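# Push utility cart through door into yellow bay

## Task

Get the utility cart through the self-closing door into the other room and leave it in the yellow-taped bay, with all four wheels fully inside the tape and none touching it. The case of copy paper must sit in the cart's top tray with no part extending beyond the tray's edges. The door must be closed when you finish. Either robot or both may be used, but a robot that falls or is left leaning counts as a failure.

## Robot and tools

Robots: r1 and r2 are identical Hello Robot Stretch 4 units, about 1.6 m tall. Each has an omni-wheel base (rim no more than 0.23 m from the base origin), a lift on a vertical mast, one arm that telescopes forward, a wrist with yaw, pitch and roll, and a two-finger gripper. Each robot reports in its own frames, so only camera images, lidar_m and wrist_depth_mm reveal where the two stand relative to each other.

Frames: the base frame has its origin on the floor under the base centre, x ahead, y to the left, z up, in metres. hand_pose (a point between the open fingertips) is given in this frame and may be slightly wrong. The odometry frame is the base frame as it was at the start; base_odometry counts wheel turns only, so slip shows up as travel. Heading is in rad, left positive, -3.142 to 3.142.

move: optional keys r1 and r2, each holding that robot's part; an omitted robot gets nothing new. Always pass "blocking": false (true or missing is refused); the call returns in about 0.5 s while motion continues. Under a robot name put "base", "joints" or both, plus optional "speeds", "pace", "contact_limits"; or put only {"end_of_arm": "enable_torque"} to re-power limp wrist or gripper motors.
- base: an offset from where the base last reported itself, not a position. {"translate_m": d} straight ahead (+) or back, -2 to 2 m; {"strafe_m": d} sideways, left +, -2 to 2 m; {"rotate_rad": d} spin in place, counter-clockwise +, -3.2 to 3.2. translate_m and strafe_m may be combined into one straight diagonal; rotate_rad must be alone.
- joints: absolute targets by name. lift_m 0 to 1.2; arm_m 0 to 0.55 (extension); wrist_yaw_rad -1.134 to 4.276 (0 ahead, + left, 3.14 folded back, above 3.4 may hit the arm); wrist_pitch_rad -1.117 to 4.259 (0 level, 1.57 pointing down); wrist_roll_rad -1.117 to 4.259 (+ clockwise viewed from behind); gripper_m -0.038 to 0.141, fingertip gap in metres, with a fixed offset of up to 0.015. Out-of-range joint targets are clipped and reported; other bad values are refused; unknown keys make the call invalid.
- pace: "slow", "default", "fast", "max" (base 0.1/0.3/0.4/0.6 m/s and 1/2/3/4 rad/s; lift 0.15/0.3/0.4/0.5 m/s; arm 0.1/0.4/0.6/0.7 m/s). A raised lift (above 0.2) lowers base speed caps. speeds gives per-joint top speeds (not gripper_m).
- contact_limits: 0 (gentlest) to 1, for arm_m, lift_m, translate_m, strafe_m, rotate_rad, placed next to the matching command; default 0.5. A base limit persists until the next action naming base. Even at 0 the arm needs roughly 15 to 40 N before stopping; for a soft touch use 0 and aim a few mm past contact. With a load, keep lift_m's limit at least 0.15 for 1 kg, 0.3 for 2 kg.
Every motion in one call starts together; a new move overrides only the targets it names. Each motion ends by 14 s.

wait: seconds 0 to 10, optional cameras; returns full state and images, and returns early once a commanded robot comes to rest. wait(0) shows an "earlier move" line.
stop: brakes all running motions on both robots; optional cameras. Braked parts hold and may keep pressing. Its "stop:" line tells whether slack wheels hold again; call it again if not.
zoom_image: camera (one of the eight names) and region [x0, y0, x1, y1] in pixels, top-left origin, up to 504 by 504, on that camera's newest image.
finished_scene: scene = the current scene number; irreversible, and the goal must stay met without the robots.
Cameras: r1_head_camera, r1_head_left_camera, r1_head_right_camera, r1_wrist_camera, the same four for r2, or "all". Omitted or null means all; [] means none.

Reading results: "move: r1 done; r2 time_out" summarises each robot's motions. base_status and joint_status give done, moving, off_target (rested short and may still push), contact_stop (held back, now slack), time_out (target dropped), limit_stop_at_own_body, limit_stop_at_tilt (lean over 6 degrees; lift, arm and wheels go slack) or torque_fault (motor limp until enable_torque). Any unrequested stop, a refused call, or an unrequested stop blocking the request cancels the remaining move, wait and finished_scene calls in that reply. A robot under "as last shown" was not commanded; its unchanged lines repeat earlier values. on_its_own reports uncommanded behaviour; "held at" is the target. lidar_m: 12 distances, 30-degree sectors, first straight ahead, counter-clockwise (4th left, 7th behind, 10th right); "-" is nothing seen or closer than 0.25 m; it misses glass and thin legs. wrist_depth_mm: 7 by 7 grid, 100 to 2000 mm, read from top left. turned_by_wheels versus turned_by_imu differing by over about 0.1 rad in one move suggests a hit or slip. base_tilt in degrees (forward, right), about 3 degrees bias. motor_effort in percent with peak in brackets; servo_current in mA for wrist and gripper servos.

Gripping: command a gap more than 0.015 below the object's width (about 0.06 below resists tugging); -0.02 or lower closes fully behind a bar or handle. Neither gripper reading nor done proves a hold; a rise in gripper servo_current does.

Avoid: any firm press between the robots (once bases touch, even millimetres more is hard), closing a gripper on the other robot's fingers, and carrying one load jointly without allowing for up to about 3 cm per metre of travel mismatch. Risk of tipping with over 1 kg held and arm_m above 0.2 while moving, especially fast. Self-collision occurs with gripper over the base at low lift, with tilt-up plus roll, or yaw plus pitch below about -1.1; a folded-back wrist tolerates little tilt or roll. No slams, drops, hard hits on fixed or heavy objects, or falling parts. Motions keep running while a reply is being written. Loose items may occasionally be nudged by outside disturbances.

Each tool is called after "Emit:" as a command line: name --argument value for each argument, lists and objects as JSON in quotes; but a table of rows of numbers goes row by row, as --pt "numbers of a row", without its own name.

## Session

Emit:
wait --seconds 0 --cameras '["all"]'

Scene clock: 0.00 s.
r1.base_odometry: x=+0.000 y=+0.000 heading=+0.000
r1.turned_by_wheels: +0.000
r1.turned_by_imu: +0.000
r1.base_tilt: forward=-1.6 right=+1.3
r1.lidar_m: 0.96 1.73 2.02 2.40 3.92 1.60 0.85 0.77 0.78 0.89 0.77 0.78
r1.base_status: not commanded
r1.joint_positions: lift_m=+0.124 arm_m=+0.000 wrist_yaw_rad=+3.194 wrist_pitch_rad=+0.002 wrist_roll_rad=+0.000 gripper_m=+0.056
r1.joint_status: not commanded
r1.measured_speeds: all 0
r1.motor_effort: lift_m=+19 arm_m=-4 wheel_0=-2 wheel_1=+1 wheel_2=+0
r1.servo_current: wrist_yaw_rad=59 wrist_pitch_rad=46 wrist_roll_rad=46 gripper_m=39
r1.hand_pose: x=-0.1216 y=+0.0722 z=+0.3019 quat_wxyz=(-0.026, -0.001, +0.000, +1.000) (m; r1's base frame)
r1.wrist_depth_mm: - 135 - - - - - / - 123 135 - - - - / - 121 191 - - - - / 110 136 194 - - - - / 137 - - - 1618 - - / 226 - 190 1098 188 1160 1118 / 224 163 750 798 768 768 759
r2.base_odometry: x=+0.000 y=+0.000 heading=+0.000
r2.turned_by_wheels: +0.000
r2.turned_by_imu: +0.000
r2.base_tilt: forward=-0.6 right=+0.1
r2.lidar_m: 1.29 1.32 1.58 2.33 2.36 2.78 1.41 1.41 2.77 2.39 2.42 1.48
r2.base_status: not commanded
r2.joint_positions: lift_m=+0.200 arm_m=+0.000 wrist_yaw_rad=+3.211 wrist_pitch_rad=+0.001 wrist_roll_rad=+0.000 gripper_m=+0.056
r2.joint_status: not commanded
r2.measured_speeds: all 0
r2.motor_effort: lift_m=+18 arm_m=-4 wheel_0=-1 wheel_1=+1 wheel_2=+1
r2.servo_current: wrist_yaw_rad=46 wrist_pitch_rad=39 wrist_roll_rad=52 gripper_m=52
r2.hand_pose: x=-0.1229 y=+0.0671 z=+0.3779 quat_wxyz=(-0.035, -0.001, +0.000, +0.999) (m; r2's base frame)
r2.wrist_depth_mm: - - 137 - - - - / - - 137 - - - - / - 109 138 - - - - / - 140 175 - - - - / 214 - - - - - - / 213 1281 196 1255 190 1336 1182 / 208 243 866 - - 854 878
pictures: r1_head_camera, r1_head_left_camera, r1_head_right_camera, r1_wrist_camera, r2_head_camera, r2_head_left_camera, r2_head_right_camera, r2_wrist_camera
Images, in order (width x height): r1_head_camera 420x560, r1_head_left_camera 420x672, r1_head_right_camera 420x672, r1_wrist_camera 616x392, r2_head_camera 420x560, r2_head_left_camera 420x672, r2_head_right_camera 420x672, r2_wrist_camera 616x392.

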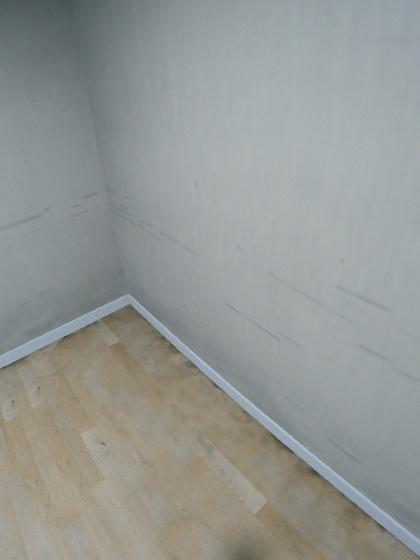

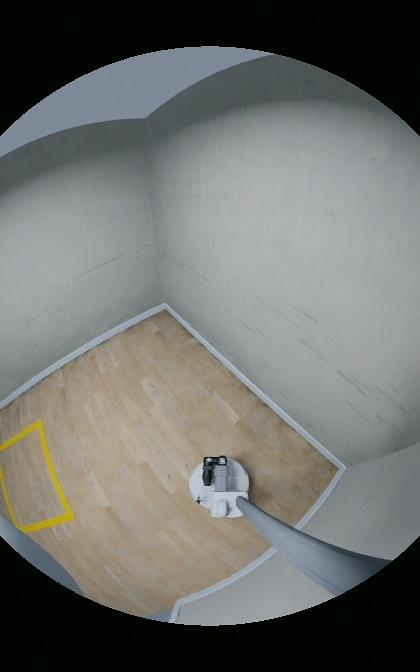

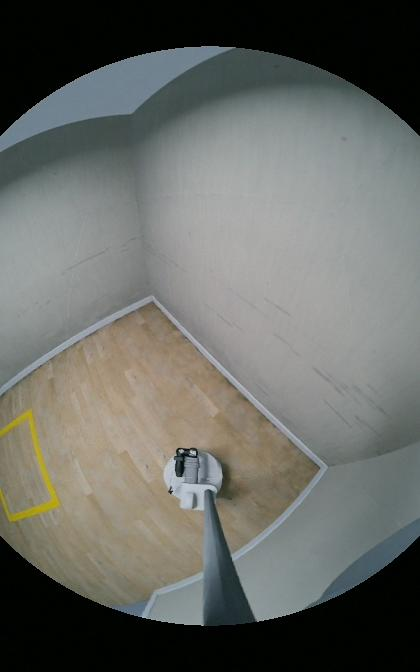

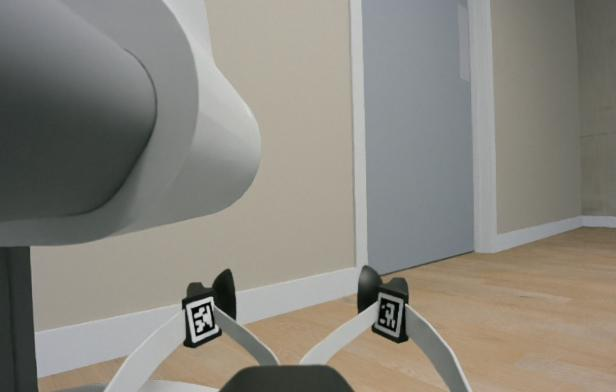

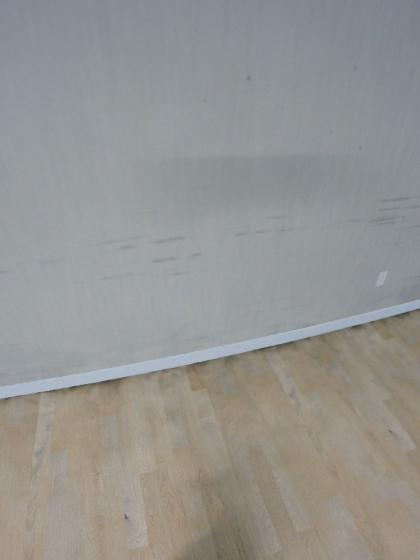

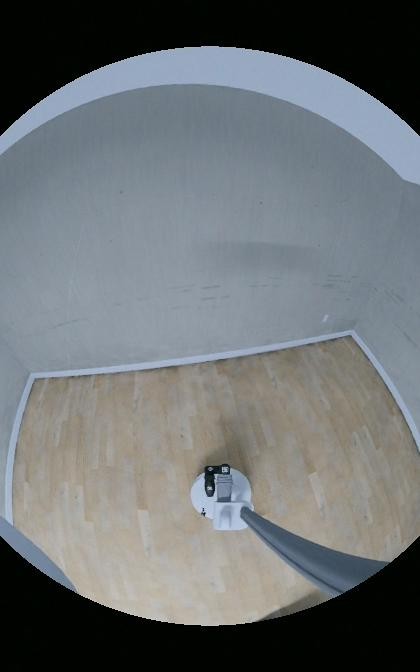

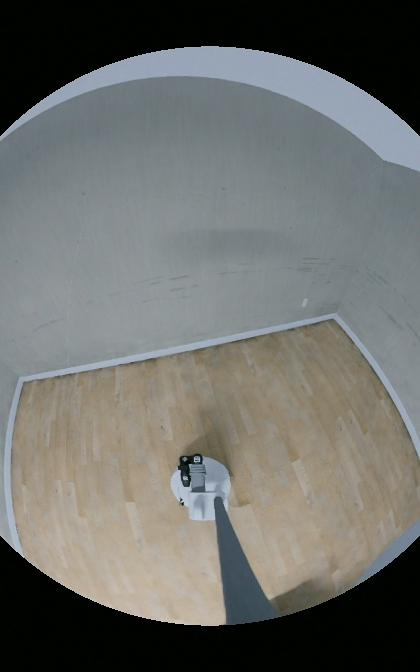

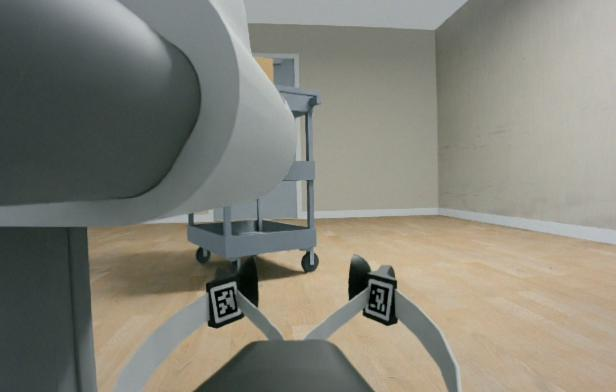

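Emit:
move --r1 '{"base":{"rotate_rad":2.4}}' --r2 '{"base":{"rotate_rad":3.1},"joints":{"lift_m":0.86}}' --blocking false --cameras '[]'

Emit:
wait --seconds 3 --cameras '[]'

Emit:
wait --seconds 1 --cameras '["r1_head_camera","r2_head_camera","r1_head_left_camera","r2_head_left_camera"]'

Scene clock: 21.17 s.
move: r1 moving; r2 moving
r1.base_odometry: x=+0.000 y=+0.000 heading=+0.253
r1.turned_by_wheels: +0.253
r1.turned_by_imu: +0.253
r1.base_tilt: forward=-1.6 right=+1.2
r1.lidar_m: 1.17 2.01 2.13 2.99 2.65 1.07 0.76 0.75 0.80 0.83 0.77 0.81
r1.base_status: rotate_rad moving
r1.joint_positions: lift_m=+0.124 arm_m=+0.000 wrist_yaw_rad=+3.194 wrist_pitch_rad=+0.002 wrist_roll_rad=+0.000 gripper_m=+0.056
r1.joint_status: not commanded
r1.measured_speeds: translate_m=+0.000 strafe_m=+0.000 rotate_rad=+0.974 lift_m=+0.000 arm_m=+0.000 wrist_yaw_rad=+0.000 wrist_pitch_rad=+0.000 wrist_roll_rad=+0.000
r1.motor_effort: lift_m=+20(20) arm_m=-3(4) wheel_0=-8(10) wheel_1=-7(10) wheel_2=-7(7)
r1.servo_current: wrist_yaw_rad=65(65) wrist_pitch_rad=46(46) wrist_roll_rad=39(59) gripper_m=39(46)
r1.hand_pose: x=-0.1216 y=+0.0722 z=+0.3019 quat_wxyz=(-0.026, -0.001, +0.000, +1.000) (m; r1's base frame)
r1.wrist_depth_mm: - 135 - - - - - / - 123 135 - - - 1756 / - 121 192 - - - 1808 / 110 136 195 - - - 1808 / 137 - - - - - 1708 / 226 - 190 976 187 1118 1118 / 224 151 750 788 788 759 759
r2.base_odometry: x=+0.000 y=+0.000 heading=+0.252
r2.turned_by_wheels: +0.252
r2.turned_by_imu: +0.245
r2.base_tilt: forward=-0.7 right=+0.1
r2.lidar_m: 1.30 1.40 1.93 2.34 2.48 3.41 1.45 3.35 2.48 2.38 1.84 1.37
r2.base_status: rotate_rad moving
r2.joint_positions: lift_m=+0.238 arm_m=+0.000 wrist_yaw_rad=+3.211 wrist_pitch_rad=+0.001 wrist_roll_rad=+0.000 gripper_m=+0.056
r2.joint_status: lift_m moving
r2.measured_speeds: translate_m=+0.002 strafe_m=+0.000 rotate_rad=+0.977 lift_m=+0.146 arm_m=+0.000 wrist_yaw_rad=+0.000 wrist_pitch_rad=+0.000 wrist_roll_rad=+0.000
r2.motor_effort: lift_m=+21(24) arm_m=-4(4) wheel_0=-3(11) wheel_1=-11(11) wheel_2=-10(12)
r2.servo_current: wrist_yaw_rad=46(46) wrist_pitch_rad=39(46) wrist_roll_rad=39(59) gripper_m=46(52)
r2.hand_pose: x=-0.1229 y=+0.0671 z=+0.4157 quat_wxyz=(-0.035, -0.001, +0.000, +0.999) (m; r2's base frame)
r2.wrist_depth_mm: - - 137 - - - - / - - 137 1808 - - - / - 110 139 - - - - / - 140 176 - - - - / 215 - - - - - - / 213 1397 196 1397 190 1430 1281 / 208 243 1008 - - 960 946
pictures: none
No camera images: "cameras" was empty.

Scene clock: 23.17 s.
earlier move: r1 done; r2 moving
r1.base_odometry: x=+0.000 y=+0.000 heading=+2.400
r1.turned_by_wheels: +2.147
r1.turned_by_imu: +2.158
r1.base_tilt: forward=-1.5 right=+1.3
r1.lidar_m: 2.35 1.05 0.76 0.75 0.80 0.79 0.77 0.83 1.24 2.03 2.14 3.15
r1.base_status: done
r1.joint_positions: lift_m=+0.124 arm_m=+0.000 wrist_yaw_rad=+3.194 wrist_pitch_rad=+0.002 wrist_roll_rad=+0.000 gripper_m=+0.056
r1.joint_status: not commanded
r1.measured_speeds: all 0
r1.motor_effort: lift_m=+19(20) arm_m=-4(4) wheel_0=-2(10) wheel_1=-2(10) wheel_2=+0(8)
r1.servo_current: wrist_yaw_rad=59(65) wrist_pitch_rad=39(46) wrist_roll_rad=46(65) gripper_m=39(52)
r1.hand_pose: x=-0.1216 y=+0.0722 z=+0.3019 quat_wxyz=(-0.026, -0.001, +0.000, +1.000) (m; r1's base frame)
r1.wrist_depth_mm: - 135 - - - - - / - 123 135 - - - - / - 121 191 - - - - / 110 136 194 - - - - / 136 - - - - - - / 216 - 190 - 187 - - / 750 750 759 143 741 732 750
r2.base_odometry: x=+0.000 y=+0.000 heading=+3.097
r2.turned_by_wheels: +2.845
r2.turned_by_imu: +2.770
r2.base_tilt: forward=-0.7 right=+0.1
r2.lidar_m: 1.46 1.42 2.84 2.38 2.38 1.55 1.29 1.32 1.51 2.34 2.34 2.70
r2.base_status: rotate_rad moving
r2.joint_positions: lift_m=+0.787 arm_m=+0.000 wrist_yaw_rad=+3.211 wrist_pitch_rad=+0.001 wrist_roll_rad=+0.000 gripper_m=+0.056
r2.joint_status: lift_m moving
r2.measured_speeds: translate_m=+0.000 strafe_m=-0.001 rotate_rad=+0.127 lift_m=+0.214 arm_m=+0.000 wrist_yaw_rad=+0.000 wrist_pitch_rad=+0.000 wrist_roll_rad=+0.000
r2.motor_effort: lift_m=+23(26) arm_m=-4(4) wheel_0=-5(11) wheel_1=-2(11) wheel_2=-3(14)
r2.servo_current: wrist_yaw_rad=52(52) wrist_pitch_rad=39(46) wrist_roll_rad=46(59) gripper_m=46(59)
r2.hand_pose: x=-0.1228 y=+0.0671 z=+0.9650 quat_wxyz=(-0.035, -0.001, +0.000, +0.999) (m; r2's base frame)
r2.wrist_depth_mm: - - 137 - - - - / - 107 137 - - - - / - 113 138 235 - - - / - 140 164 - - - - / 215 - - - - - - / 213 - 189 - 188 - - / 211 122 - - - - -
wait: 2.00 of 3 s (r1 has come to rest)
pictures: none
No camera images: "cameras" was empty.

Scene clock: 24.13 s.
earlier move: r2 done
r1.base_odometry: x=+0.000 y=+0.000 heading=+2.400
r1.turned_by_wheels: +0.000
r1.turned_by_imu: +0.000
r1.base_tilt: forward=-1.6 right=+1.3
r1.lidar_m: 2.36 1.03 0.77 0.74 0.81 0.80 0.78 0.85 1.23 2.02 2.14 3.10
r1.base_status: done
r1.joint_positions: lift_m=+0.124 arm_m=+0.000 wrist_yaw_rad=+3.194 wrist_pitch_rad=+0.002 wrist_roll_rad=+0.000 gripper_m=+0.056
r1.joint_status: not commanded
r1.measured_speeds: all 0
r1.motor_effort: lift_m=+19(20) arm_m=-4(4) wheel_0=-3(10) wheel_1=-2(10) wheel_2=-1(8)
r1.servo_current: wrist_yaw_rad=39(72) wrist_pitch_rad=39(46) wrist_roll_rad=39(65) gripper_m=39(52)
r1.hand_pose: x=-0.1216 y=+0.0722 z=+0.3019 quat_wxyz=(-0.026, -0.001, +0.000, +1.000) (m; r1's base frame)
r1.wrist_depth_mm: - 135 - - - - - / - 124 135 - - - - / - 121 191 - - - - / 110 135 194 - - - - / 137 - - - - - - / 216 - 190 - 187 - - / 759 759 759 143 741 723 759
r2.base_odometry: x=+0.000 y=+0.000 heading=+3.099
r2.turned_by_wheels: +0.002
r2.turned_by_imu: +0.002
r2.base_tilt: forward=-0.6 right=+0.1
r2.lidar_m: 1.46 1.39 2.86 2.38 2.37 1.58 1.31 1.30 1.54 2.34 2.34 2.69
r2.base_status: done
r2.joint_positions: lift_m=+0.860 arm_m=+0.000 wrist_yaw_rad=+3.211 wrist_pitch_rad=+0.001 wrist_roll_rad=+0.000 gripper_m=+0.056
r2.joint_status: all done
r2.measured_speeds: all 0
r2.motor_effort: lift_m=+21(26) arm_m=-4(4) wheel_0=-3(11) wheel_1=-3(11) wheel_2=-4(14)
r2.servo_current: wrist_yaw_rad=46(52) wrist_pitch_rad=46(46) wrist_roll_rad=52(59) gripper_m=59(59)
r2.hand_pose: x=-0.1228 y=+0.0671 z=+1.0376 quat_wxyz=(-0.035, -0.001, +0.000, +0.999) (m; r2's base frame)
r2.wrist_depth_mm: - - 137 - - - - / - 107 137 - - - - / - 113 138 233 - - - / - 140 164 - - - - / 216 - - - - - - / 213 - 190 - 188 - - / 211 123 - - - - -
wait: 0.97 of 1 s (r2 has come to rest)
pictures: r1_head_camera, r1_head_left_camera, r2_head_camera, r2_head_left_camera
Images, in order (width x height): r1_head_camera 420x560, r1_head_left_camera 420x672, r2_head_camera 420x560, r2_head_left_camera 420x672.

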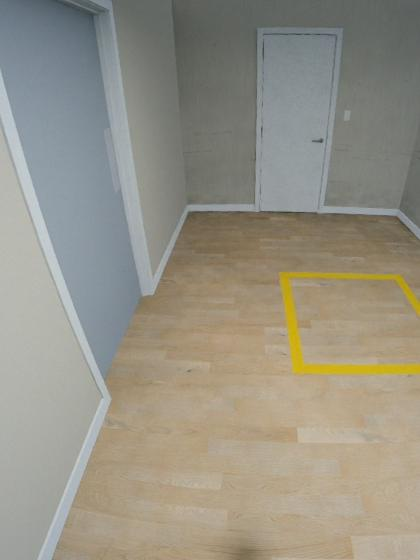

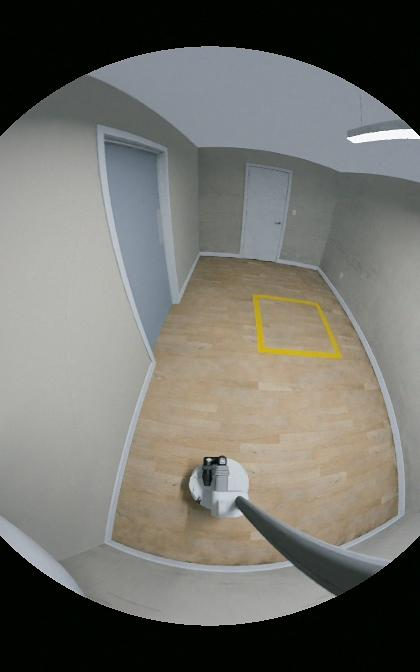

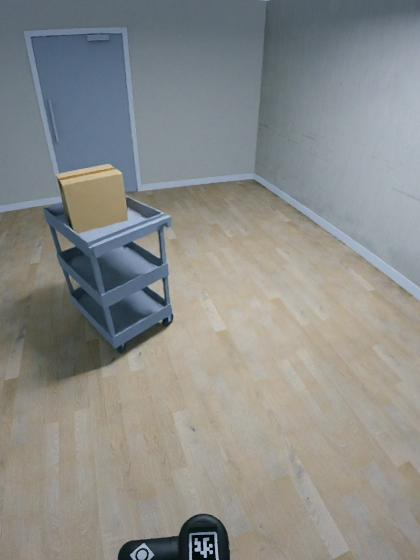

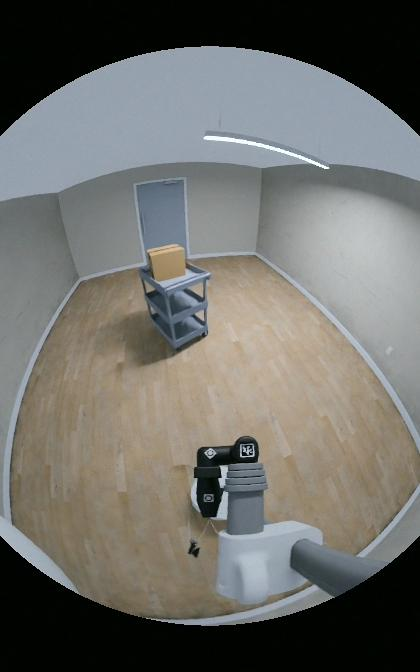

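Emit:
zoom_image --camera "r2_head_camera" --region '[0, 140, 220, 360]'

Emit:
move --r2 '{"base":{"rotate_rad":0.27},"joints":{"wrist_yaw_rad":0.0}}' --blocking false --cameras '[]'

Emit:
wait --seconds 2 --cameras '["r2_head_camera"]'

Scaled by 2.291 from the camera's 420x560 image, which has a finer 1200x1600 frame.

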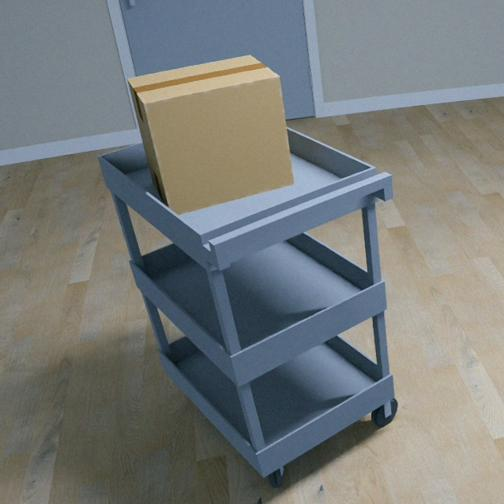

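Scene clock: 59.87 s.
move: r2 moving
r1: as last shown
r1.lidar_m: 2.35 1.04 0.77 0.74 0.81 0.78 0.75 0.83 1.27 2.03 2.14 3.14
r1.motor_effort: lift_m=+20(20) arm_m=-4(4) wheel_0=-2(3) wheel_1=-2(2) wheel_2=-1(1)
r1.servo_current: wrist_yaw_rad=46(65) wrist_pitch_rad=39(46) wrist_roll_rad=39(65) gripper_m=39(52)
r1.wrist_depth_mm: - 135 - - - - - / - 123 135 - - - - / - 121 191 - - - - / 110 135 194 - - - - / 137 - - - - - - / 216 - 190 - 187 - - / 741 759 741 143 732 723 750
r2.base_odometry: x=+0.000 y=+0.000 heading=-2.968
r2.turned_by_wheels: +0.216
r2.turned_by_imu: +0.211
r2.base_tilt: forward=-0.7 right=+0.1
r2.lidar_m: 1.40 3.72 2.54 2.38 2.08 1.41 1.30 1.34 1.76 2.32 2.39 3.09
r2.base_status: rotate_rad moving
r2.joint_positions: lift_m=+0.860 arm_m=+0.000 wrist_yaw_rad=+2.649 wrist_pitch_rad=+0.001 wrist_roll_rad=+0.000 gripper_m=+0.056
r2.joint_status: wrist_yaw_rad moving
r2.measured_speeds: translate_m=+0.000 strafe_m=+0.001 rotate_rad=+0.494 lift_m=+0.000 arm_m=+0.000 wrist_yaw_rad=-1.740 wrist_pitch_rad=+0.000 wrist_roll_rad=+0.000
r2.motor_effort: lift_m=+21(21) arm_m=-4(4) wheel_0=-3(10) wheel_1=-3(9) wheel_2=-6(11)
r2.servo_current: wrist_yaw_rad=85(130) wrist_pitch_rad=46(46) wrist_roll_rad=52(52) gripper_m=46(52)
r2.hand_pose: x=-0.0419 y=+0.2133 z=+1.0376 quat_wxyz=(+0.244, -0.001, +0.000, +0.970) (m; r2's base frame)
r2.wrist_depth_mm: - - - - - - - / - - - - - - - / 204 - - - - - - / 251 - - - - - - / - - - - - - - / - - 189 - 189 - - / - - - - - - -
pictures: none
No camera images: "cameras" was empty.

Scene clock: 61.80 s.
earlier move: r2 done
r1.base_odometry: x=+0.000 y=+0.000 heading=+2.400
r1.turned_by_wheels: +0.000
r1.turned_by_imu: +0.000
r1.base_tilt: forward=-1.6 right=+1.2
r1.lidar_m: 2.35 1.03 0.78 0.74 0.81 0.79 0.76 0.84 1.23 2.01 2.16 3.13
r1.base_status: not commanded
r1.joint_positions: lift_m=+0.124 arm_m=+0.000 wrist_yaw_rad=+3.194 wrist_pitch_rad=+0.002 wrist_roll_rad=+0.000 gripper_m=+0.056
r1.joint_status: not commanded
r1.measured_speeds: all 0
r1.motor_effort: lift_m=+20(20) arm_m=-4(4) wheel_0=-2(3) wheel_1=-2(3) wheel_2=-1(1)
r1.servo_current: wrist_yaw_rad=33(78) wrist_pitch_rad=39(52) wrist_roll_rad=46(65) gripper_m=33(52)
r1.hand_pose: x=-0.1216 y=+0.0722 z=+0.3019 quat_wxyz=(-0.026, -0.001, +0.000, +1.000) (m; r1's base frame)
r1.wrist_depth_mm: - 135 - - - - - / - 123 135 - - - - / - 121 191 - - - - / 110 136 195 - - - - / 137 - - - - - - / 216 - 191 - 187 - - / 750 750 750 143 732 715 741
r2.base_odometry: x=+0.000 y=+0.000 heading=-2.915
r2.turned_by_wheels: +0.053
r2.turned_by_imu: +0.052
r2.base_tilt: forward=-0.6 right=+0.0
r2.lidar_m: 1.38 3.54 2.51 2.40 1.95 1.39 1.28 1.37 1.84 2.33 2.41 3.26
r2.base_status: done
r2.joint_positions: lift_m=+0.860 arm_m=+0.000 wrist_yaw_rad=+0.003 wrist_pitch_rad=+0.001 wrist_roll_rad=+0.000 gripper_m=+0.056
r2.joint_status: all done
r2.measured_speeds: all 0
r2.motor_effort: lift_m=+21(21) arm_m=-4(4) wheel_0=-3(10) wheel_1=-3(9) wheel_2=-5(11)
r2.servo_current: wrist_yaw_rad=46(130) wrist_pitch_rad=46(46) wrist_roll_rad=33(59) gripper_m=46(52)
r2.hand_pose: x=+0.4596 y=-0.0866 z=+1.0376 quat_wxyz=(+1.000, +0.000, +0.001, +0.001) (m; r2's base frame)
r2.wrist_depth_mm: - - - - - - - / - - - - - - - / - - - - - - - / - - - - - - - / - - - 1499 - - - / - - 195 1921 189 - - / - - - - - - -
wait: 1.93 of 2 s (r2 has come to rest)
pictures: r2_head_camera
Images, in order (width x height): r2_head_camera 420x560.

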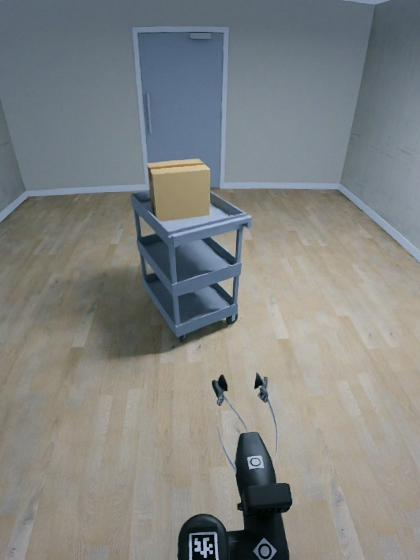

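Emit:
move --r2 '{"base":{"rotate_rad":0.075},"pace":"fast"}' --blocking false --cameras '[]'

Emit:
wait --seconds 1.2 --cameras '[]'

Emit:
move --r2 '{"base":{"translate_m":1.5,"strafe_m":-0.85},"pace":"fast","contact_limits":{"translate_m":0.2}}' --blocking false --cameras '[]'

Emit:
wait --seconds 8 --cameras '["r2_head_camera"]'

Scene clock: 87.57 s.
move: r2 moving
r1: as last shown
r1.base_tilt: forward=-1.6 right=+1.3
r1.lidar_m: 2.34 1.03 0.75 0.75 0.82 0.80 0.77 0.85 1.27 2.02 2.15 3.12
r1.motor_effort: lift_m=+20(20) arm_m=-4(4) wheel_0=-3(3) wheel_1=-2(2) wheel_2=-1(1)
r1.servo_current: wrist_yaw_rad=39(59) wrist_pitch_rad=39(52) wrist_roll_rad=52(59) gripper_m=39(46)
r1.wrist_depth_mm: - 135 - - - - - / - 123 135 - - - - / - 121 192 - - - - / 110 136 195 - - - - / 137 - - - - - - / 216 - 190 - 187 - - / 750 750 750 143 732 715 759
r2.base_odometry: x=+0.000 y=+0.000 heading=-2.841
r2.turned_by_wheels: +0.074
r2.turned_by_imu: +0.072
r2.base_tilt: forward=-0.7 right=+0.1
r2.lidar_m: 1.40 3.26 2.47 2.39 1.81 1.35 1.31 1.38 2.00 2.34 2.48 3.53
r2.base_status: rotate_rad moving
r2.joint_positions: lift_m=+0.860 arm_m=+0.000 wrist_yaw_rad=+0.003 wrist_pitch_rad=+0.001 wrist_roll_rad=+0.000 gripper_m=+0.056
r2.joint_status: not commanded
r2.measured_speeds: all 0
r2.motor_effort: lift_m=+21(21) arm_m=-4(5) wheel_0=-4(8) wheel_1=-4(10) wheel_2=-6(10)
r2.servo_current: wrist_yaw_rad=52(52) wrist_pitch_rad=33(46) wrist_roll_rad=39(52) gripper_m=46(52)
r2.hand_pose: x=+0.4596 y=-0.0867 z=+1.0376 quat_wxyz=(+1.000, +0.000, +0.001, +0.001) (m; r2's base frame)
r2.wrist_depth_mm: - - - - - - - / - - - - - - - / - - - - - - - / - - - 1499 - - - / - - - 1499 - - - / - - 194 1205 189 - - / - - - - - - -
pictures: none
No camera images: "cameras" was empty.

Scene clock: 87.73 s.
earlier move: r2 done
r1.base_odometry: x=+0.000 y=+0.000 heading=+2.400
r1.turned_by_wheels: +0.000
r1.turned_by_imu: +0.000
r1.base_tilt: forward=-1.6 right=+1.3
r1.lidar_m: 2.34 1.00 0.77 0.75 0.83 0.79 0.76 0.84 1.23 2.01 2.13 3.15
r1.base_status: not commanded
r1.joint_positions: lift_m=+0.124 arm_m=+0.000 wrist_yaw_rad=+3.194 wrist_pitch_rad=+0.002 wrist_roll_rad=+0.000 gripper_m=+0.056
r1.joint_status: not commanded
r1.measured_speeds: all 0
r1.motor_effort: lift_m=+20(20) arm_m=-4(4) wheel_0=-2(3) wheel_1=-2(2) wheel_2=-1(1)
r1.servo_current: wrist_yaw_rad=65(65) wrist_pitch_rad=39(52) wrist_roll_rad=46(59) gripper_m=39(46)
r1.hand_pose: x=-0.1216 y=+0.0722 z=+0.3019 quat_wxyz=(-0.026, -0.001, +0.000, +1.000) (m; r1's base frame)
r1.wrist_depth_mm: - 135 - - - - - / - 123 135 - - - - / - 121 191 - - - - / 111 136 193 - - - - / 137 - - - - - - / 215 - 190 - 187 - - / 759 768 741 143 723 723 750
r2.base_odometry: x=+0.000 y=+0.000 heading=-2.841
r2.turned_by_wheels: +0.000
r2.turned_by_imu: +0.000
r2.base_tilt: forward=-0.7 right=+0.1
r2.lidar_m: 1.40 3.28 2.47 2.38 1.81 1.36 1.32 1.38 1.98 2.34 2.45 3.50
r2.base_status: done
r2.joint_positions: lift_m=+0.860 arm_m=+0.000 wrist_yaw_rad=+0.003 wrist_pitch_rad=+0.001 wrist_roll_rad=+0.000 gripper_m=+0.056
r2.joint_status: not commanded
r2.measured_speeds: all 0
r2.motor_effort: lift_m=+21(21) arm_m=-4(5) wheel_0=-4(8) wheel_1=-4(10) wheel_2=-6(10)
r2.servo_current: wrist_yaw_rad=39(52) wrist_pitch_rad=39(46) wrist_roll_rad=46(59) gripper_m=46(52)
r2.hand_pose: x=+0.4596 y=-0.0867 z=+1.0376 quat_wxyz=(+1.000, +0.000, +0.001, +0.001) (m; r2's base frame)
r2.wrist_depth_mm: - - - - - - - / - - - - - - - / - - - - - - - / - - - 1499 - - - / - - - 1464 - - - / - - 195 1229 189 - - / - - - - - - -
wait: 0.17 of 1.2 s (r2 has come to rest)
pictures: none
No camera images: "cameras" was empty.

Scene clock: 88.23 s.
move: r2 moving
r1: as last shown
r1.lidar_m: 2.34 1.01 0.78 0.75 0.82 0.79 0.77 0.84 1.27 2.01 2.13 3.16
r1.motor_effort: lift_m=+20(20) arm_m=-4(4) wheel_0=-3(3) wheel_1=-2(2) wheel_2=-1(1)
r1.servo_current: wrist_yaw_rad=26(65) wrist_pitch_rad=39(52) wrist_roll_rad=46(59) gripper_m=39(46)
r1.wrist_depth_mm: - 135 - - - - - / - 123 135 - - - - / - 121 191 - - - - / 110 136 194 - - - - / 137 - - - - - - / 216 - 190 - 187 - - / 750 759 741 143 732 723 759
r2.base_odometry: x=-0.047 y=+0.010 heading=-2.841
r2.turned_by_wheels: +0.000
r2.turned_by_imu: +0.000
r2.base_tilt: forward=-0.7 right=+0.0
r2.lidar_m: 1.34 3.32 2.49 2.39 1.86 1.40 1.35 1.44 2.03 2.32 2.45 3.44
r2.base_status: translate_m moving; strafe_m moving
r2.joint_positions: lift_m=+0.860 arm_m=+0.000 wrist_yaw_rad=+0.003 wrist_pitch_rad=+0.001 wrist_roll_rad=+0.000 gripper_m=+0.056
r2.joint_status: not commanded
r2.measured_speeds: translate_m=+0.163 strafe_m=-0.093 rotate_rad=-0.006 lift_m=+0.000 arm_m=+0.000 wrist_yaw_rad=+0.000 wrist_pitch_rad=+0.000 wrist_roll_rad=+0.000
r2.motor_effort: lift_m=+21(21) arm_m=-4(4) wheel_0=+10(17) wheel_1=+2(3) wheel_2=-14(15)
r2.servo_current: wrist_yaw_rad=52(59) wrist_pitch_rad=39(46) wrist_roll_rad=52(52) gripper_m=46(52)
r2.contact_limits: translate_m 0.2
r2.hand_pose: x=+0.4596 y=-0.0867 z=+1.0376 quat_wxyz=(+1.000, +0.000, +0.001, +0.001) (m; r2's base frame)
r2.wrist_depth_mm: - - - - - - - / - - - - - - - / - - - - - - - / - - - 1464 - - - / - - - 1397 - - - / - - 196 1863 189 - - / - - - - - - -
pictures: none
No camera images: "cameras" was empty.

Scene clock: 93.37 s.
earlier move: r2 done
r1.base_odometry: x=+0.000 y=+0.000 heading=+2.400
r1.turned_by_wheels: +0.000
r1.turned_by_imu: +0.000
r1.base_tilt: forward=-1.6 right=+1.3
r1.lidar_m: 2.34 1.00 0.78 0.74 0.82 0.80 0.77 0.86 1.25 2.00 2.16 3.13
r1.base_status: not commanded
r1.joint_positions: lift_m=+0.124 arm_m=+0.000 wrist_yaw_rad=+3.194 wrist_pitch_rad=+0.002 wrist_roll_rad=+0.000 gripper_m=+0.056
r1.joint_status: not commanded
r1.measured_speeds: all 0
r1.motor_effort: lift_m=+19(20) arm_m=-4(4) wheel_0=-3(3) wheel_1=-2(2) wheel_2=-1(1)
r1.servo_current: wrist_yaw_rad=46(65) wrist_pitch_rad=33(52) wrist_roll_rad=46(72) gripper_m=46(46)
r1.hand_pose: x=-0.1216 y=+0.0722 z=+0.3019 quat_wxyz=(-0.026, -0.001, +0.000, +1.000) (m; r1's base frame)
r1.wrist_depth_mm: - 135 - - - - - / - 123 135 - - - - / - 121 192 - - - - / 110 136 193 - - - - / 137 - - - - - - / 216 - 190 - 188 - - / 750 750 750 143 732 723 759
r2.base_odometry: x=-1.684 y=+0.367 heading=-2.841
r2.turned_by_wheels: +0.000
r2.turned_by_imu: +0.003
r2.base_tilt: forward=-0.6 right=+0.1
r2.lidar_m: 2.94 0.98 0.46 0.43 3.33 2.95 2.85 2.11 1.61 1.57 1.67 2.35
r2.base_status: done
r2.joint_positions: lift_m=+0.860 arm_m=+0.000 wrist_yaw_rad=+0.003 wrist_pitch_rad=+0.001 wrist_roll_rad=+0.000 gripper_m=+0.056
r2.joint_status: not commanded
r2.measured_speeds: all 0
r2.motor_effort: lift_m=+21(21) arm_m=-4(4) wheel_0=+2(17) wheel_1=+3(8) wheel_2=-2(15)
r2.servo_current: wrist_yaw_rad=52(59) wrist_pitch_rad=39(46) wrist_roll_rad=39(59) gripper_m=46(52)
r2.contact_limits: translate_m 0.2
r2.hand_pose: x=+0.4596 y=-0.0867 z=+1.0377 quat_wxyz=(+1.000, +0.000, +0.001, +0.001) (m; r2's base frame)
r2.wrist_depth_mm: - - - - - - - / - - - - - - - / - - - - - - - / - - - - - - - / - - - - - - - / - - 196 - 190 - - / - - - - - - -
wait: 5.13 of 8 s (r2 has come to rest)
pictures: r2_head_camera
Images, in order (width x height): r2_head_camera 420x560.

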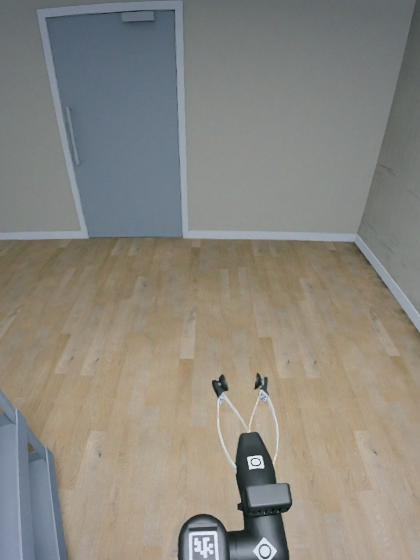

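Emit:
move --r2 '{"base":{"translate_m":1.7},"pace":"fast","contact_limits":{"translate_m":0.2},"joints":{"gripper_m":0.09}}' --blocking false --cameras '[]'

Emit:
wait --seconds 3 --cameras '[]'

Emit:
wait --seconds 5 --cameras '[]'

Emit:
move --r2 '{"base":{"rotate_rad":1.05},"pace":"fast"}' --blocking false --cameras '[]'

Emit:
wait --seconds 3 --cameras '["r2_head_camera"]'

Scene clock: 119.60 s.
move: r2 moving
r1: as last shown
r1.lidar_m: 2.34 1.02 0.77 0.75 0.79 0.78 0.77 0.83 1.25 2.04 2.17 3.16
r1.motor_effort: lift_m=+19(20) arm_m=-4(4) wheel_0=-2(3) wheel_1=-2(3) wheel_2=-1(1)
r1.servo_current: wrist_yaw_rad=72(72) wrist_pitch_rad=46(52) wrist_roll_rad=59(59) gripper_m=39(46)
r1.wrist_depth_mm: - 135 - - - - - / - 123 135 - - - - / - 121 191 - - - - / 110 135 193 - - - - / 137 - - - - - - / 216 - 190 - 188 - - / 750 741 759 143 732 723 750
r2.base_odometry: x=-1.725 y=+0.355 heading=-2.840
r2.turned_by_wheels: +0.000
r2.turned_by_imu: +0.001
r2.base_tilt: forward=-0.7 right=+0.1
r2.lidar_m: 2.91 3.07 0.46 0.44 3.32 2.98 2.91 2.15 1.62 1.56 1.66 2.36
r2.base_status: translate_m moving
r2.joint_positions: lift_m=+0.860 arm_m=+0.000 wrist_yaw_rad=+0.003 wrist_pitch_rad=+0.001 wrist_roll_rad=+0.000 gripper_m=+0.075
r2.joint_status: gripper_m moving
r2.measured_speeds: translate_m=+0.164 strafe_m=-0.002 rotate_rad=+0.004 lift_m=+0.000 arm_m=+0.000 wrist_yaw_rad=+0.000 wrist_pitch_rad=+0.000 wrist_roll_rad=+0.000
r2.motor_effort: lift_m=+21(21) arm_m=-4(4) wheel_0=+7(10) wheel_1=+10(10) wheel_2=-13(14)
r2.servo_current: wrist_yaw_rad=46(59) wrist_pitch_rad=39(46) wrist_roll_rad=46(52) gripper_m=91(91)
r2.contact_limits: translate_m 0.2
r2.hand_pose: x=+0.4596 y=-0.0867 z=+1.0377 quat_wxyz=(+1.000, +0.000, +0.001, +0.001) (m; r2's base frame)
r2.wrist_depth_mm: - - - - - - - / - - - - - - - / - - - - - - - / - - - - - - - / - - - - - - - / - - 190 - 190 - - / - - - - - - -
pictures: none
No camera images: "cameras" was empty.

Scene clock: 122.60 s.
earlier move: r2 moving
r1.base_odometry: x=+0.000 y=+0.000 heading=+2.400
r1.turned_by_wheels: +0.000
r1.turned_by_imu: +0.000
r1.base_tilt: forward=-1.6 right=+1.3
r1.lidar_m: 2.34 1.03 0.76 0.73 0.81 0.79 0.77 0.80 1.20 2.01 2.15 3.14
r1.base_status: not commanded
r1.joint_positions: lift_m=+0.124 arm_m=+0.000 wrist_yaw_rad=+3.194 wrist_pitch_rad=+0.002 wrist_roll_rad=+0.000 gripper_m=+0.056
r1.joint_status: not commanded
r1.measured_speeds: all 0
r1.motor_effort: lift_m=+19(20) arm_m=-4(4) wheel_0=-3(3) wheel_1=-2(3) wheel_2=-1(1)
r1.servo_current: wrist_yaw_rad=39(72) wrist_pitch_rad=39(52) wrist_roll_rad=46(78) gripper_m=39(46)
r1.hand_pose: x=-0.1216 y=+0.0722 z=+0.3019 quat_wxyz=(-0.026, -0.001, +0.000, +1.000) (m; r1's base frame)
r1.wrist_depth_mm: - 135 - - - - - / - 123 135 - - - - / - 121 191 - - - - / 110 136 194 - - - - / 136 - - - - - - / 216 - 189 - 188 - - / 750 750 750 143 741 715 759
r2.base_odometry: x=-2.795 y=+0.023 heading=-2.840
r2.turned_by_wheels: +0.000
r2.turned_by_imu: +0.001
r2.base_tilt: forward=-0.7 right=+0.0
r2.lidar_m: 1.80 1.91 2.71 3.12 0.81 0.89 4.12 2.21 1.67 1.63 1.71 1.85
r2.base_status: translate_m moving
r2.joint_positions: lift_m=+0.860 arm_m=+0.000 wrist_yaw_rad=+0.003 wrist_pitch_rad=+0.001 wrist_roll_rad=+0.000 gripper_m=+0.090
r2.joint_status: all done
r2.measured_speeds: translate_m=+0.400 strafe_m=+0.000 rotate_rad=+0.001 lift_m=+0.000 arm_m=+0.000 wrist_yaw_rad=+0.000 wrist_pitch_rad=+0.000 wrist_roll_rad=+0.000
r2.motor_effort: lift_m=+21(21) arm_m=-4(4) wheel_0=+7(12) wheel_1=+6(10) wheel_2=-9(16)
r2.servo_current: wrist_yaw_rad=52(65) wrist_pitch_rad=39(46) wrist_roll_rad=46(59) gripper_m=46(91)
r2.contact_limits: translate_m 0.2
r2.hand_pose: x=+0.4596 y=-0.0867 z=+1.0377 quat_wxyz=(+1.000, +0.000, +0.001, +0.001) (m; r2's base frame)
r2.wrist_depth_mm: - - - - - - - / - - - - - - - / - - - - - - - / - - - - - - - / - - - - - - - / - - 189 - 187 - - / - - - - - - -
wait: 3.00 s; no rest
pictures: none
No camera images: "cameras" was empty.

Scene clock: 124.83 s.
earlier move: r2 done
r1.base_odometry: x=+0.000 y=+0.000 heading=+2.400
r1.turned_by_wheels: +0.000
r1.turned_by_imu: +0.000
r1.base_tilt: forward=-1.6 right=+1.3
r1.lidar_m: 2.34 1.01 0.78 0.75 0.81 0.79 0.77 0.84 1.24 2.03 2.15 3.14
r1.base_status: not commanded
r1.joint_positions: lift_m=+0.124 arm_m=+0.000 wrist_yaw_rad=+3.194 wrist_pitch_rad=+0.002 wrist_roll_rad=+0.000 gripper_m=+0.056
r1.joint_status: not commanded
r1.measured_speeds: all 0
r1.motor_effort: lift_m=+20(20) arm_m=-4(4) wheel_0=-2(3) wheel_1=-2(3) wheel_2=-1(1)
r1.servo_current: wrist_yaw_rad=59(72) wrist_pitch_rad=39(52) wrist_roll_rad=65(78) gripper_m=39(52)
r1.hand_pose: x=-0.1216 y=+0.0722 z=+0.3019 quat_wxyz=(-0.026, -0.001, +0.000, +1.000) (m; r1's base frame)
r1.wrist_depth_mm: - 135 - - - - - / - 124 135 - - - - / - 121 192 - - - - / 111 135 194 - - - - / 137 - - - - - - / 216 - 190 - 187 - - / 759 750 750 143 741 723 750
r2.base_odometry: x=-3.308 y=-0.137 heading=-2.840
r2.turned_by_wheels: +0.000
r2.turned_by_imu: +0.001
r2.base_tilt: forward=-0.7 right=+0.1
r2.lidar_m: 1.25 1.33 1.90 3.06 3.28 1.21 - 2.28 1.68 1.66 1.73 1.30
r2.base_status: done
r2.joint_positions: lift_m=+0.860 arm_m=+0.000 wrist_yaw_rad=+0.003 wrist_pitch_rad=+0.001 wrist_roll_rad=+0.000 gripper_m=+0.090
r2.joint_status: all done
r2.measured_speeds: all 0
r2.motor_effort: lift_m=+21(21) arm_m=-4(4) wheel_0=+3(12) wheel_1=+2(10) wheel_2=-1(16)
r2.servo_current: wrist_yaw_rad=46(65) wrist_pitch_rad=39(46) wrist_roll_rad=59(65) gripper_m=52(91)
r2.contact_limits: translate_m 0.2
r2.hand_pose: x=+0.4596 y=-0.0867 z=+1.0377 quat_wxyz=(+1.000, +0.000, +0.001, +0.001) (m; r2's base frame)
r2.wrist_depth_mm: - - - - - - - / - - - - - - - / - - - - - - - / - - - - - - - / - - - - - - - / - - 189 - 187 - - / - - - - - - -
wait: 2.23 of 5 s (r2 has come to rest)
pictures: none
No camera images: "cameras" was empty.

Scene clock: 125.33 s.
move: r2 moving
r1: as last shown
r1.lidar_m: 2.34 1.02 0.76 0.75 0.82 0.80 0.75 0.84 1.25 2.03 2.15 3.10
r1.motor_effort: lift_m=+19(20) arm_m=-4(4) wheel_0=-3(3) wheel_1=-2(2) wheel_2=-1(1)
r1.servo_current: wrist_yaw_rad=39(59) wrist_pitch_rad=33(52) wrist_roll_rad=39(65) gripper_m=46(46)
r1.wrist_depth_mm: - 135 - - - - - / - 123 135 - - - - / - 121 191 - - - - / 111 135 193 - - - - / 137 - - - - - - / 216 - 190 - 187 - - / 750 759 750 143 741 723 750
r2.base_odometry: x=-3.308 y=-0.137 heading=-2.586
r2.turned_by_wheels: +0.254
r2.turned_by_imu: +0.247
r2.base_tilt: forward=-0.7 right=+0.1
r2.lidar_m: 1.27 1.51 2.80 3.11 1.20 1.28 3.18 1.87 1.64 1.64 1.44 1.26
r2.base_status: rotate_rad moving
r2.joint_positions: lift_m=+0.860 arm_m=+0.000 wrist_yaw_rad=+0.002 wrist_pitch_rad=+0.001 wrist_roll_rad=+0.000 gripper_m=+0.090
r2.joint_status: not commanded
r2.measured_speeds: translate_m=+0.001 strafe_m=+0.000 rotate_rad=+0.987 lift_m=+0.000 arm_m=+0.000 wrist_yaw_rad=+0.000 wrist_pitch_rad=+0.000 wrist_roll_rad=+0.000
r2.motor_effort: lift_m=+21(21) arm_m=-4(4) wheel_0=-6(10) wheel_1=-10(10) wheel_2=-11(12)
r2.servo_current: wrist_yaw_rad=52(52) wrist_pitch_rad=46(46) wrist_roll_rad=46(59) gripper_m=52(52)
r2.hand_pose: x=+0.4595 y=-0.0867 z=+1.0377 quat_wxyz=(+1.000, +0.000, +0.001, +0.001) (m; r2's base frame)
r2.wrist_depth_mm: - - - - - - - / - - - - - - - / - - - - - - - / - - - - - - - / - - - - - - - / - - 188 - 186 - - / - - - - - - -
pictures: none
No camera images: "cameras" was empty.

Scene clock: 126.57 s.
earlier move: r2 done
r1.base_odometry: x=+0.000 y=+0.000 heading=+2.400
r1.turned_by_wheels: +0.000
r1.turned_by_imu: +0.000
r1.base_tilt: forward=-1.6 right=+1.3
r1.lidar_m: 2.33 1.02 0.76 0.75 0.81 0.79 0.75 0.83 1.25 2.03 2.16 3.14
r1.base_status: not commanded
r1.joint_positions: lift_m=+0.124 arm_m=+0.000 wrist_yaw_rad=+3.194 wrist_pitch_rad=+0.002 wrist_roll_rad=+0.000 gripper_m=+0.056
r1.joint_status: not commanded
r1.measured_speeds: all 0
r1.motor_effort: lift_m=+19(20) arm_m=-4(4) wheel_0=-2(3) wheel_1=-2(2) wheel_2=-1(1)
r1.servo_current: wrist_yaw_rad=46(59) wrist_pitch_rad=46(52) wrist_roll_rad=65(72) gripper_m=39(46)
r1.hand_pose: x=-0.1216 y=+0.0722 z=+0.3019 quat_wxyz=(-0.026, -0.001, +0.000, +1.000) (m; r1's base frame)
r1.wrist_depth_mm: - 135 - - - - - / - 123 135 - - - - / - 121 192 - - - - / 110 135 194 - - - - / 137 - - - - - - / 216 - 190 - 187 - - / 750 750 759 143 723 723 750
r2.base_odometry: x=-3.308 y=-0.137 heading=-1.791
r2.turned_by_wheels: +0.795
r2.turned_by_imu: +0.774
r2.base_tilt: forward=-0.7 right=+0.1
r2.lidar_m: 1.90 3.08 3.28 1.18 4.53 2.27 1.71 1.66 1.75 1.33 1.26 1.35
r2.base_status: done
r2.joint_positions: lift_m=+0.860 arm_m=+0.000 wrist_yaw_rad=+0.002 wrist_pitch_rad=+0.001 wrist_roll_rad=+0.000 gripper_m=+0.090
r2.joint_status: not commanded
r2.measured_speeds: all 0
r2.motor_effort: lift_m=+20(21) arm_m=-4(4) wheel_0=-2(12) wheel_1=-4(10) wheel_2=-3(12)
r2.servo_current: wrist_yaw_rad=39(52) wrist_pitch_rad=39(52) wrist_roll_rad=59(59) gripper_m=59(59)
r2.hand_pose: x=+0.4595 y=-0.0867 z=+1.0377 quat_wxyz=(+1.000, +0.000, +0.001, +0.001) (m; r2's base frame)
r2.wrist_depth_mm: - - - - - - - / - - - - - - - / - - - - - - - / - - - - - - - / - - - - - - - / - - 192 - 190 - - / - - - - - - -
wait: 1.23 of 3 s (r2 has come to rest)
pictures: r2_head_camera
Images, in order (width x height): r2_head_camera 420x560.

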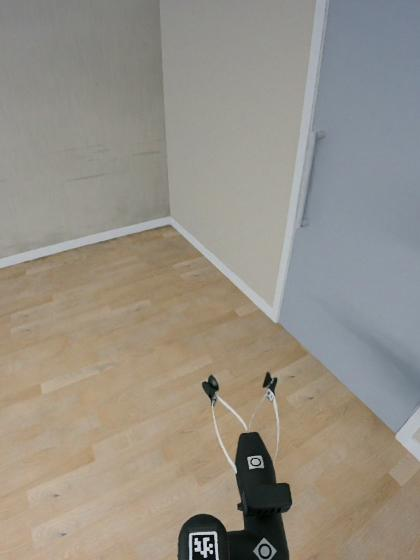

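Emit:
move --r2 '{"base":{"translate_m":0.75,"strafe_m":-0.36},"joints":{"arm_m":0.15,"gripper_m":0.1},"contact_limits":{"translate_m":0.2}}' --blocking false --cameras '[]'

Emit:
wait --seconds 5 --cameras '["r2_head_camera","r2_wrist_camera"]'

Scene clock: 138.53 s.
move: r2 moving
r1: as last shown
r1.lidar_m: 2.39 1.04 0.77 0.74 0.80 0.79 0.77 0.80 1.25 2.02 2.14 3.15
r1.servo_current: wrist_yaw_rad=46(72) wrist_pitch_rad=46(46) wrist_roll_rad=52(65) gripper_m=46(46)
r1.wrist_depth_mm: - 135 - - - - - / - 123 135 - - - - / - 121 192 - - - - / 110 136 195 - - - - / 137 - - - - - - / 216 - 190 - 187 - - / 741 759 750 143 741 723 750
r2.base_odometry: x=-3.329 y=-0.164 heading=-1.791
r2.turned_by_wheels: +0.000
r2.turned_by_imu: +0.001
r2.base_tilt: forward=-0.7 right=+0.1
r2.lidar_m: 1.89 3.07 3.21 1.25 1.66 2.27 1.74 1.68 1.72 1.27 1.23 1.33
r2.base_status: translate_m moving; strafe_m moving
r2.joint_positions: lift_m=+0.860 arm_m=+0.051 wrist_yaw_rad=+0.002 wrist_pitch_rad=+0.001 wrist_roll_rad=+0.000 gripper_m=+0.100
r2.joint_status: arm_m moving; gripper_m moving
r2.measured_speeds: translate_m=+0.122 strafe_m=-0.058 rotate_rad=+0.004 lift_m=+0.000 arm_m=+0.195 wrist_yaw_rad=+0.000 wrist_pitch_rad=+0.000 wrist_roll_rad=+0.000
r2.motor_effort: lift_m=+20(20) arm_m=+8(11) wheel_0=+9(11) wheel_1=+4(5) wheel_2=-13(13)
r2.servo_current: wrist_yaw_rad=59(59) wrist_pitch_rad=39(46) wrist_roll_rad=46(52) gripper_m=52(72)
r2.contact_limits: translate_m 0.2
r2.hand_pose: x=+0.5101 y=-0.0867 z=+1.0377 quat_wxyz=(+1.000, +0.000, +0.001, +0.001) (m; r2's base frame)
r2.wrist_depth_mm: - - - - - - - / - - - - - - - / - - - - - - - / - - - - - - - / - - - - - - - / - - 193 - 185 - - / - - - - - - -
pictures: none
No camera images: "cameras" was empty.

Scene clock: 142.17 s.
earlier move: r2 done
r1.base_odometry: x=+0.000 y=+0.000 heading=+2.400
r1.turned_by_wheels: +0.000
r1.turned_by_imu: +0.000
r1.base_tilt: forward=-1.6 right=+1.3
r1.lidar_m: 2.37 1.01 0.76 0.75 0.82 0.81 0.76 0.82 1.27 2.01 2.15 3.17
r1.base_status: not commanded
r1.joint_positions: lift_m=+0.124 arm_m=+0.000 wrist_yaw_rad=+3.194 wrist_pitch_rad=+0.002 wrist_roll_rad=+0.000 gripper_m=+0.056
r1.joint_status: not commanded
r1.measured_speeds: all 0
r1.motor_effort: lift_m=+20(20) arm_m=-4(4) wheel_0=-3(3) wheel_1=-2(2) wheel_2=+0(1)
r1.servo_current: wrist_yaw_rad=52(72) wrist_pitch_rad=39(52) wrist_roll_rad=39(65) gripper_m=46(52)
r1.hand_pose: x=-0.1216 y=+0.0722 z=+0.3019 quat_wxyz=(-0.026, -0.001, +0.000, +1.000) (m; r1's base frame)
r1.wrist_depth_mm: - 135 - - - - - / - 123 135 - - - - / - 121 191 - - - - / 110 136 193 - - - - / 137 - - - - - - / 215 - 190 - 187 - - / 750 759 759 143 741 723 750
r2.base_odometry: x=-3.823 y=-0.790 heading=-1.791
r2.turned_by_wheels: +0.000
r2.turned_by_imu: +0.001
r2.base_tilt: forward=-0.6 right=+0.1
r2.lidar_m: 0.83 2.59 2.73 1.87 1.69 2.97 2.23 2.05 0.83 0.63 0.59 0.64
r2.base_status: done
r2.joint_positions: lift_m=+0.860 arm_m=+0.150 wrist_yaw_rad=+0.002 wrist_pitch_rad=+0.001 wrist_roll_rad=+0.000 gripper_m=+0.100
r2.joint_status: all done
r2.measured_speeds: all 0
r2.motor_effort: lift_m=+20(20) arm_m=+7(12) wheel_0=+1(14) wheel_1=+4(6) wheel_2=-3(14)
r2.servo_current: wrist_yaw_rad=39(65) wrist_pitch_rad=39(52) wrist_roll_rad=39(65) gripper_m=52(72)
r2.contact_limits: translate_m 0.2
r2.hand_pose: x=+0.6093 y=-0.0867 z=+1.0377 quat_wxyz=(+1.000, +0.000, +0.001, +0.001) (m; r2's base frame)
r2.wrist_depth_mm: - - - - 433 382 343 / - - - - 530 387 347 / - - - - 418 392 351 / - - - - 549 392 355 / - - - - 424 394 355 / - - 190 - 192 382 355 / - - - - - - 357
wait: 3.63 of 5 s (r2 has come to rest)
pictures: r2_head_camera, r2_wrist_camera
Images, in order (width x height): r2_head_camera 420x560, r2_wrist_camera 616x392.

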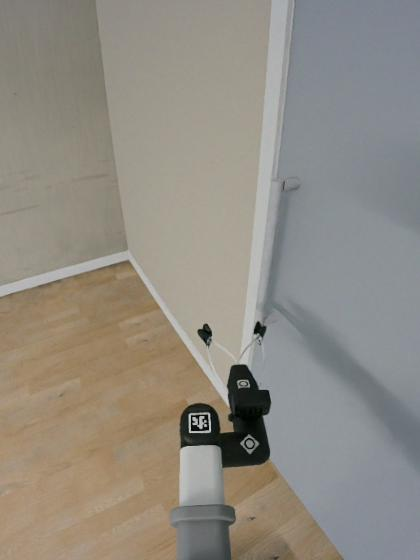

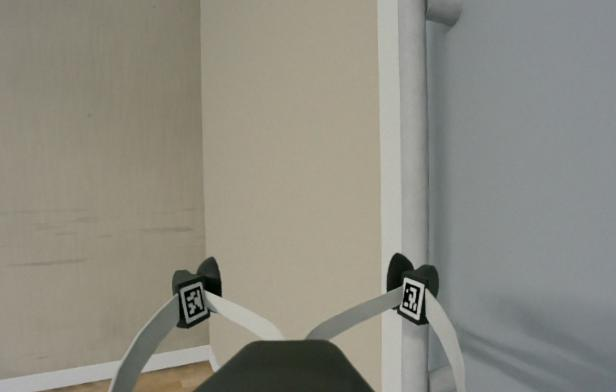

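Emit:
move --r2 '{"base":{"translate_m":0.1,"strafe_m":-0.1},"joints":{"gripper_m":0.065},"pace":"slow","contact_limits":{"translate_m":0.1}}' --blocking false --cameras '[]'

Emit:
wait --seconds 4 --cameras '["r2_wrist_camera"]'

Scene clock: 152.23 s.
move: r2 moving
r1: as last shown
r1.base_tilt: forward=-1.6 right=+1.2
r1.lidar_m: 2.36 1.00 0.77 0.74 0.81 0.79 0.77 0.81 1.21 2.03 2.13 3.15
r1.motor_effort: lift_m=+19(20) arm_m=-4(4) wheel_0=-2(3) wheel_1=-2(2) wheel_2=-1(1)
r1.servo_current: wrist_yaw_rad=59(65) wrist_pitch_rad=39(46) wrist_roll_rad=52(72) gripper_m=39(46)
r1.wrist_depth_mm: - 135 - - - - - / - 123 135 - - - - / - 121 191 - - - - / 111 135 193 - - - - / 137 - - - - - - / 216 - 190 - 187 - - / 750 750 750 143 732 715 741
r2.base_odometry: x=-3.834 y=-0.797 heading=-1.791
r2.turned_by_wheels: +0.000
r2.turned_by_imu: +0.000
r2.base_tilt: forward=-0.7 right=+0.1
r2.lidar_m: 0.82 2.56 2.73 1.87 1.72 2.94 2.22 1.98 0.81 0.61 0.59 0.63
r2.base_status: translate_m moving; strafe_m moving
r2.joint_positions: lift_m=+0.860 arm_m=+0.150 wrist_yaw_rad=+0.002 wrist_pitch_rad=+0.001 wrist_roll_rad=+0.000 gripper_m=+0.091
r2.joint_status: gripper_m moving
r2.measured_speeds: translate_m=+0.035 strafe_m=-0.037 rotate_rad=-0.001 lift_m=+0.000 arm_m=+0.000 wrist_yaw_rad=+0.000 wrist_pitch_rad=+0.000 wrist_roll_rad=+0.000
r2.motor_effort: lift_m=+20(20) arm_m=+7(8) wheel_0=+6(12) wheel_1=-4(7) wheel_2=-7(9)
r2.servo_current: wrist_yaw_rad=46(59) wrist_pitch_rad=46(46) wrist_roll_rad=59(59) gripper_m=85(85)
r2.contact_limits: translate_m 0.1
r2.hand_pose: x=+0.6093 y=-0.0867 z=+1.0377 quat_wxyz=(+1.000, +0.000, +0.001, +0.001) (m; r2's base frame)
r2.wrist_depth_mm: - - - - 413 387 334 / - - - - 415 375 338 / - - - - 418 392 340 / - - - - 424 384 343 / - - - - 418 384 343 / - - 190 - 188 382 345 / - - - - 421 368 334
pictures: none
No camera images: "cameras" was empty.

Scene clock: 154.40 s.
earlier move: r2 done
r1.base_odometry: x=+0.000 y=+0.000 heading=+2.400
r1.turned_by_wheels: +0.000
r1.turned_by_imu: +0.000
r1.base_tilt: forward=-1.6 right=+1.3
r1.lidar_m: 2.36 1.03 0.76 0.74 0.82 0.79 0.76 0.84 1.26 2.03 2.15 3.13
r1.base_status: not commanded
r1.joint_positions: lift_m=+0.124 arm_m=+0.000 wrist_yaw_rad=+3.194 wrist_pitch_rad=+0.002 wrist_roll_rad=+0.000 gripper_m=+0.056
r1.joint_status: not commanded
r1.measured_speeds: all 0
r1.motor_effort: lift_m=+19(20) arm_m=-4(4) wheel_0=-3(3) wheel_1=-2(2) wheel_2=-1(1)
r1.servo_current: wrist_yaw_rad=46(65) wrist_pitch_rad=46(52) wrist_roll_rad=39(72) gripper_m=33(46)
r1.hand_pose: x=-0.1216 y=+0.0722 z=+0.3019 quat_wxyz=(-0.026, -0.001, +0.000, +1.000) (m; r1's base frame)
r1.wrist_depth_mm: - 135 - - - - - / - 123 135 - - - - / - 121 191 - - - - / 110 136 195 - - - - / 137 - - - - - - / 215 - 190 - 187 - - / 759 750 750 143 741 732 750
r2.base_odometry: x=-3.942 y=-0.866 heading=-1.791
r2.turned_by_wheels: +0.000
r2.turned_by_imu: +0.000
r2.base_tilt: forward=-0.6 right=+0.1
r2.lidar_m: 0.69 2.35 2.67 2.07 1.84 3.01 2.29 1.58 0.66 0.49 0.46 0.51
r2.base_status: done
r2.joint_positions: lift_m=+0.860 arm_m=+0.150 wrist_yaw_rad=+0.002 wrist_pitch_rad=+0.001 wrist_roll_rad=+0.000 gripper_m=+0.065
r2.joint_status: all done
r2.measured_speeds: all 0
r2.motor_effort: lift_m=+20(20) arm_m=+7(8) wheel_0=+5(12) wheel_1=-6(7) wheel_2=-5(10)
r2.servo_current: wrist_yaw_rad=46(59) wrist_pitch_rad=39(46) wrist_roll_rad=39(59) gripper_m=59(111)
r2.contact_limits: translate_m 0.1
r2.hand_pose: x=+0.6093 y=-0.0867 z=+1.0377 quat_wxyz=(+1.000, +0.000, +0.001, +0.001) (m; r2's base frame)
r2.wrist_depth_mm: - - - 319 347 262 218 / - - - 322 351 262 220 / - - - 325 340 265 222 / - - - 329 357 267 224 / - - 1708 330 342 268 224 / - - 190 327 191 259 225 / - - 1921 - 332 249 225
wait: 2.17 of 4 s (r2 has come to rest)
pictures: r2_wrist_camera
Images, in order (width x height): r2_wrist_camera 616x392.

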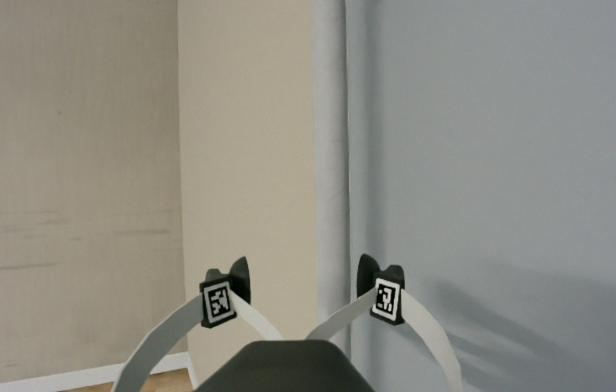

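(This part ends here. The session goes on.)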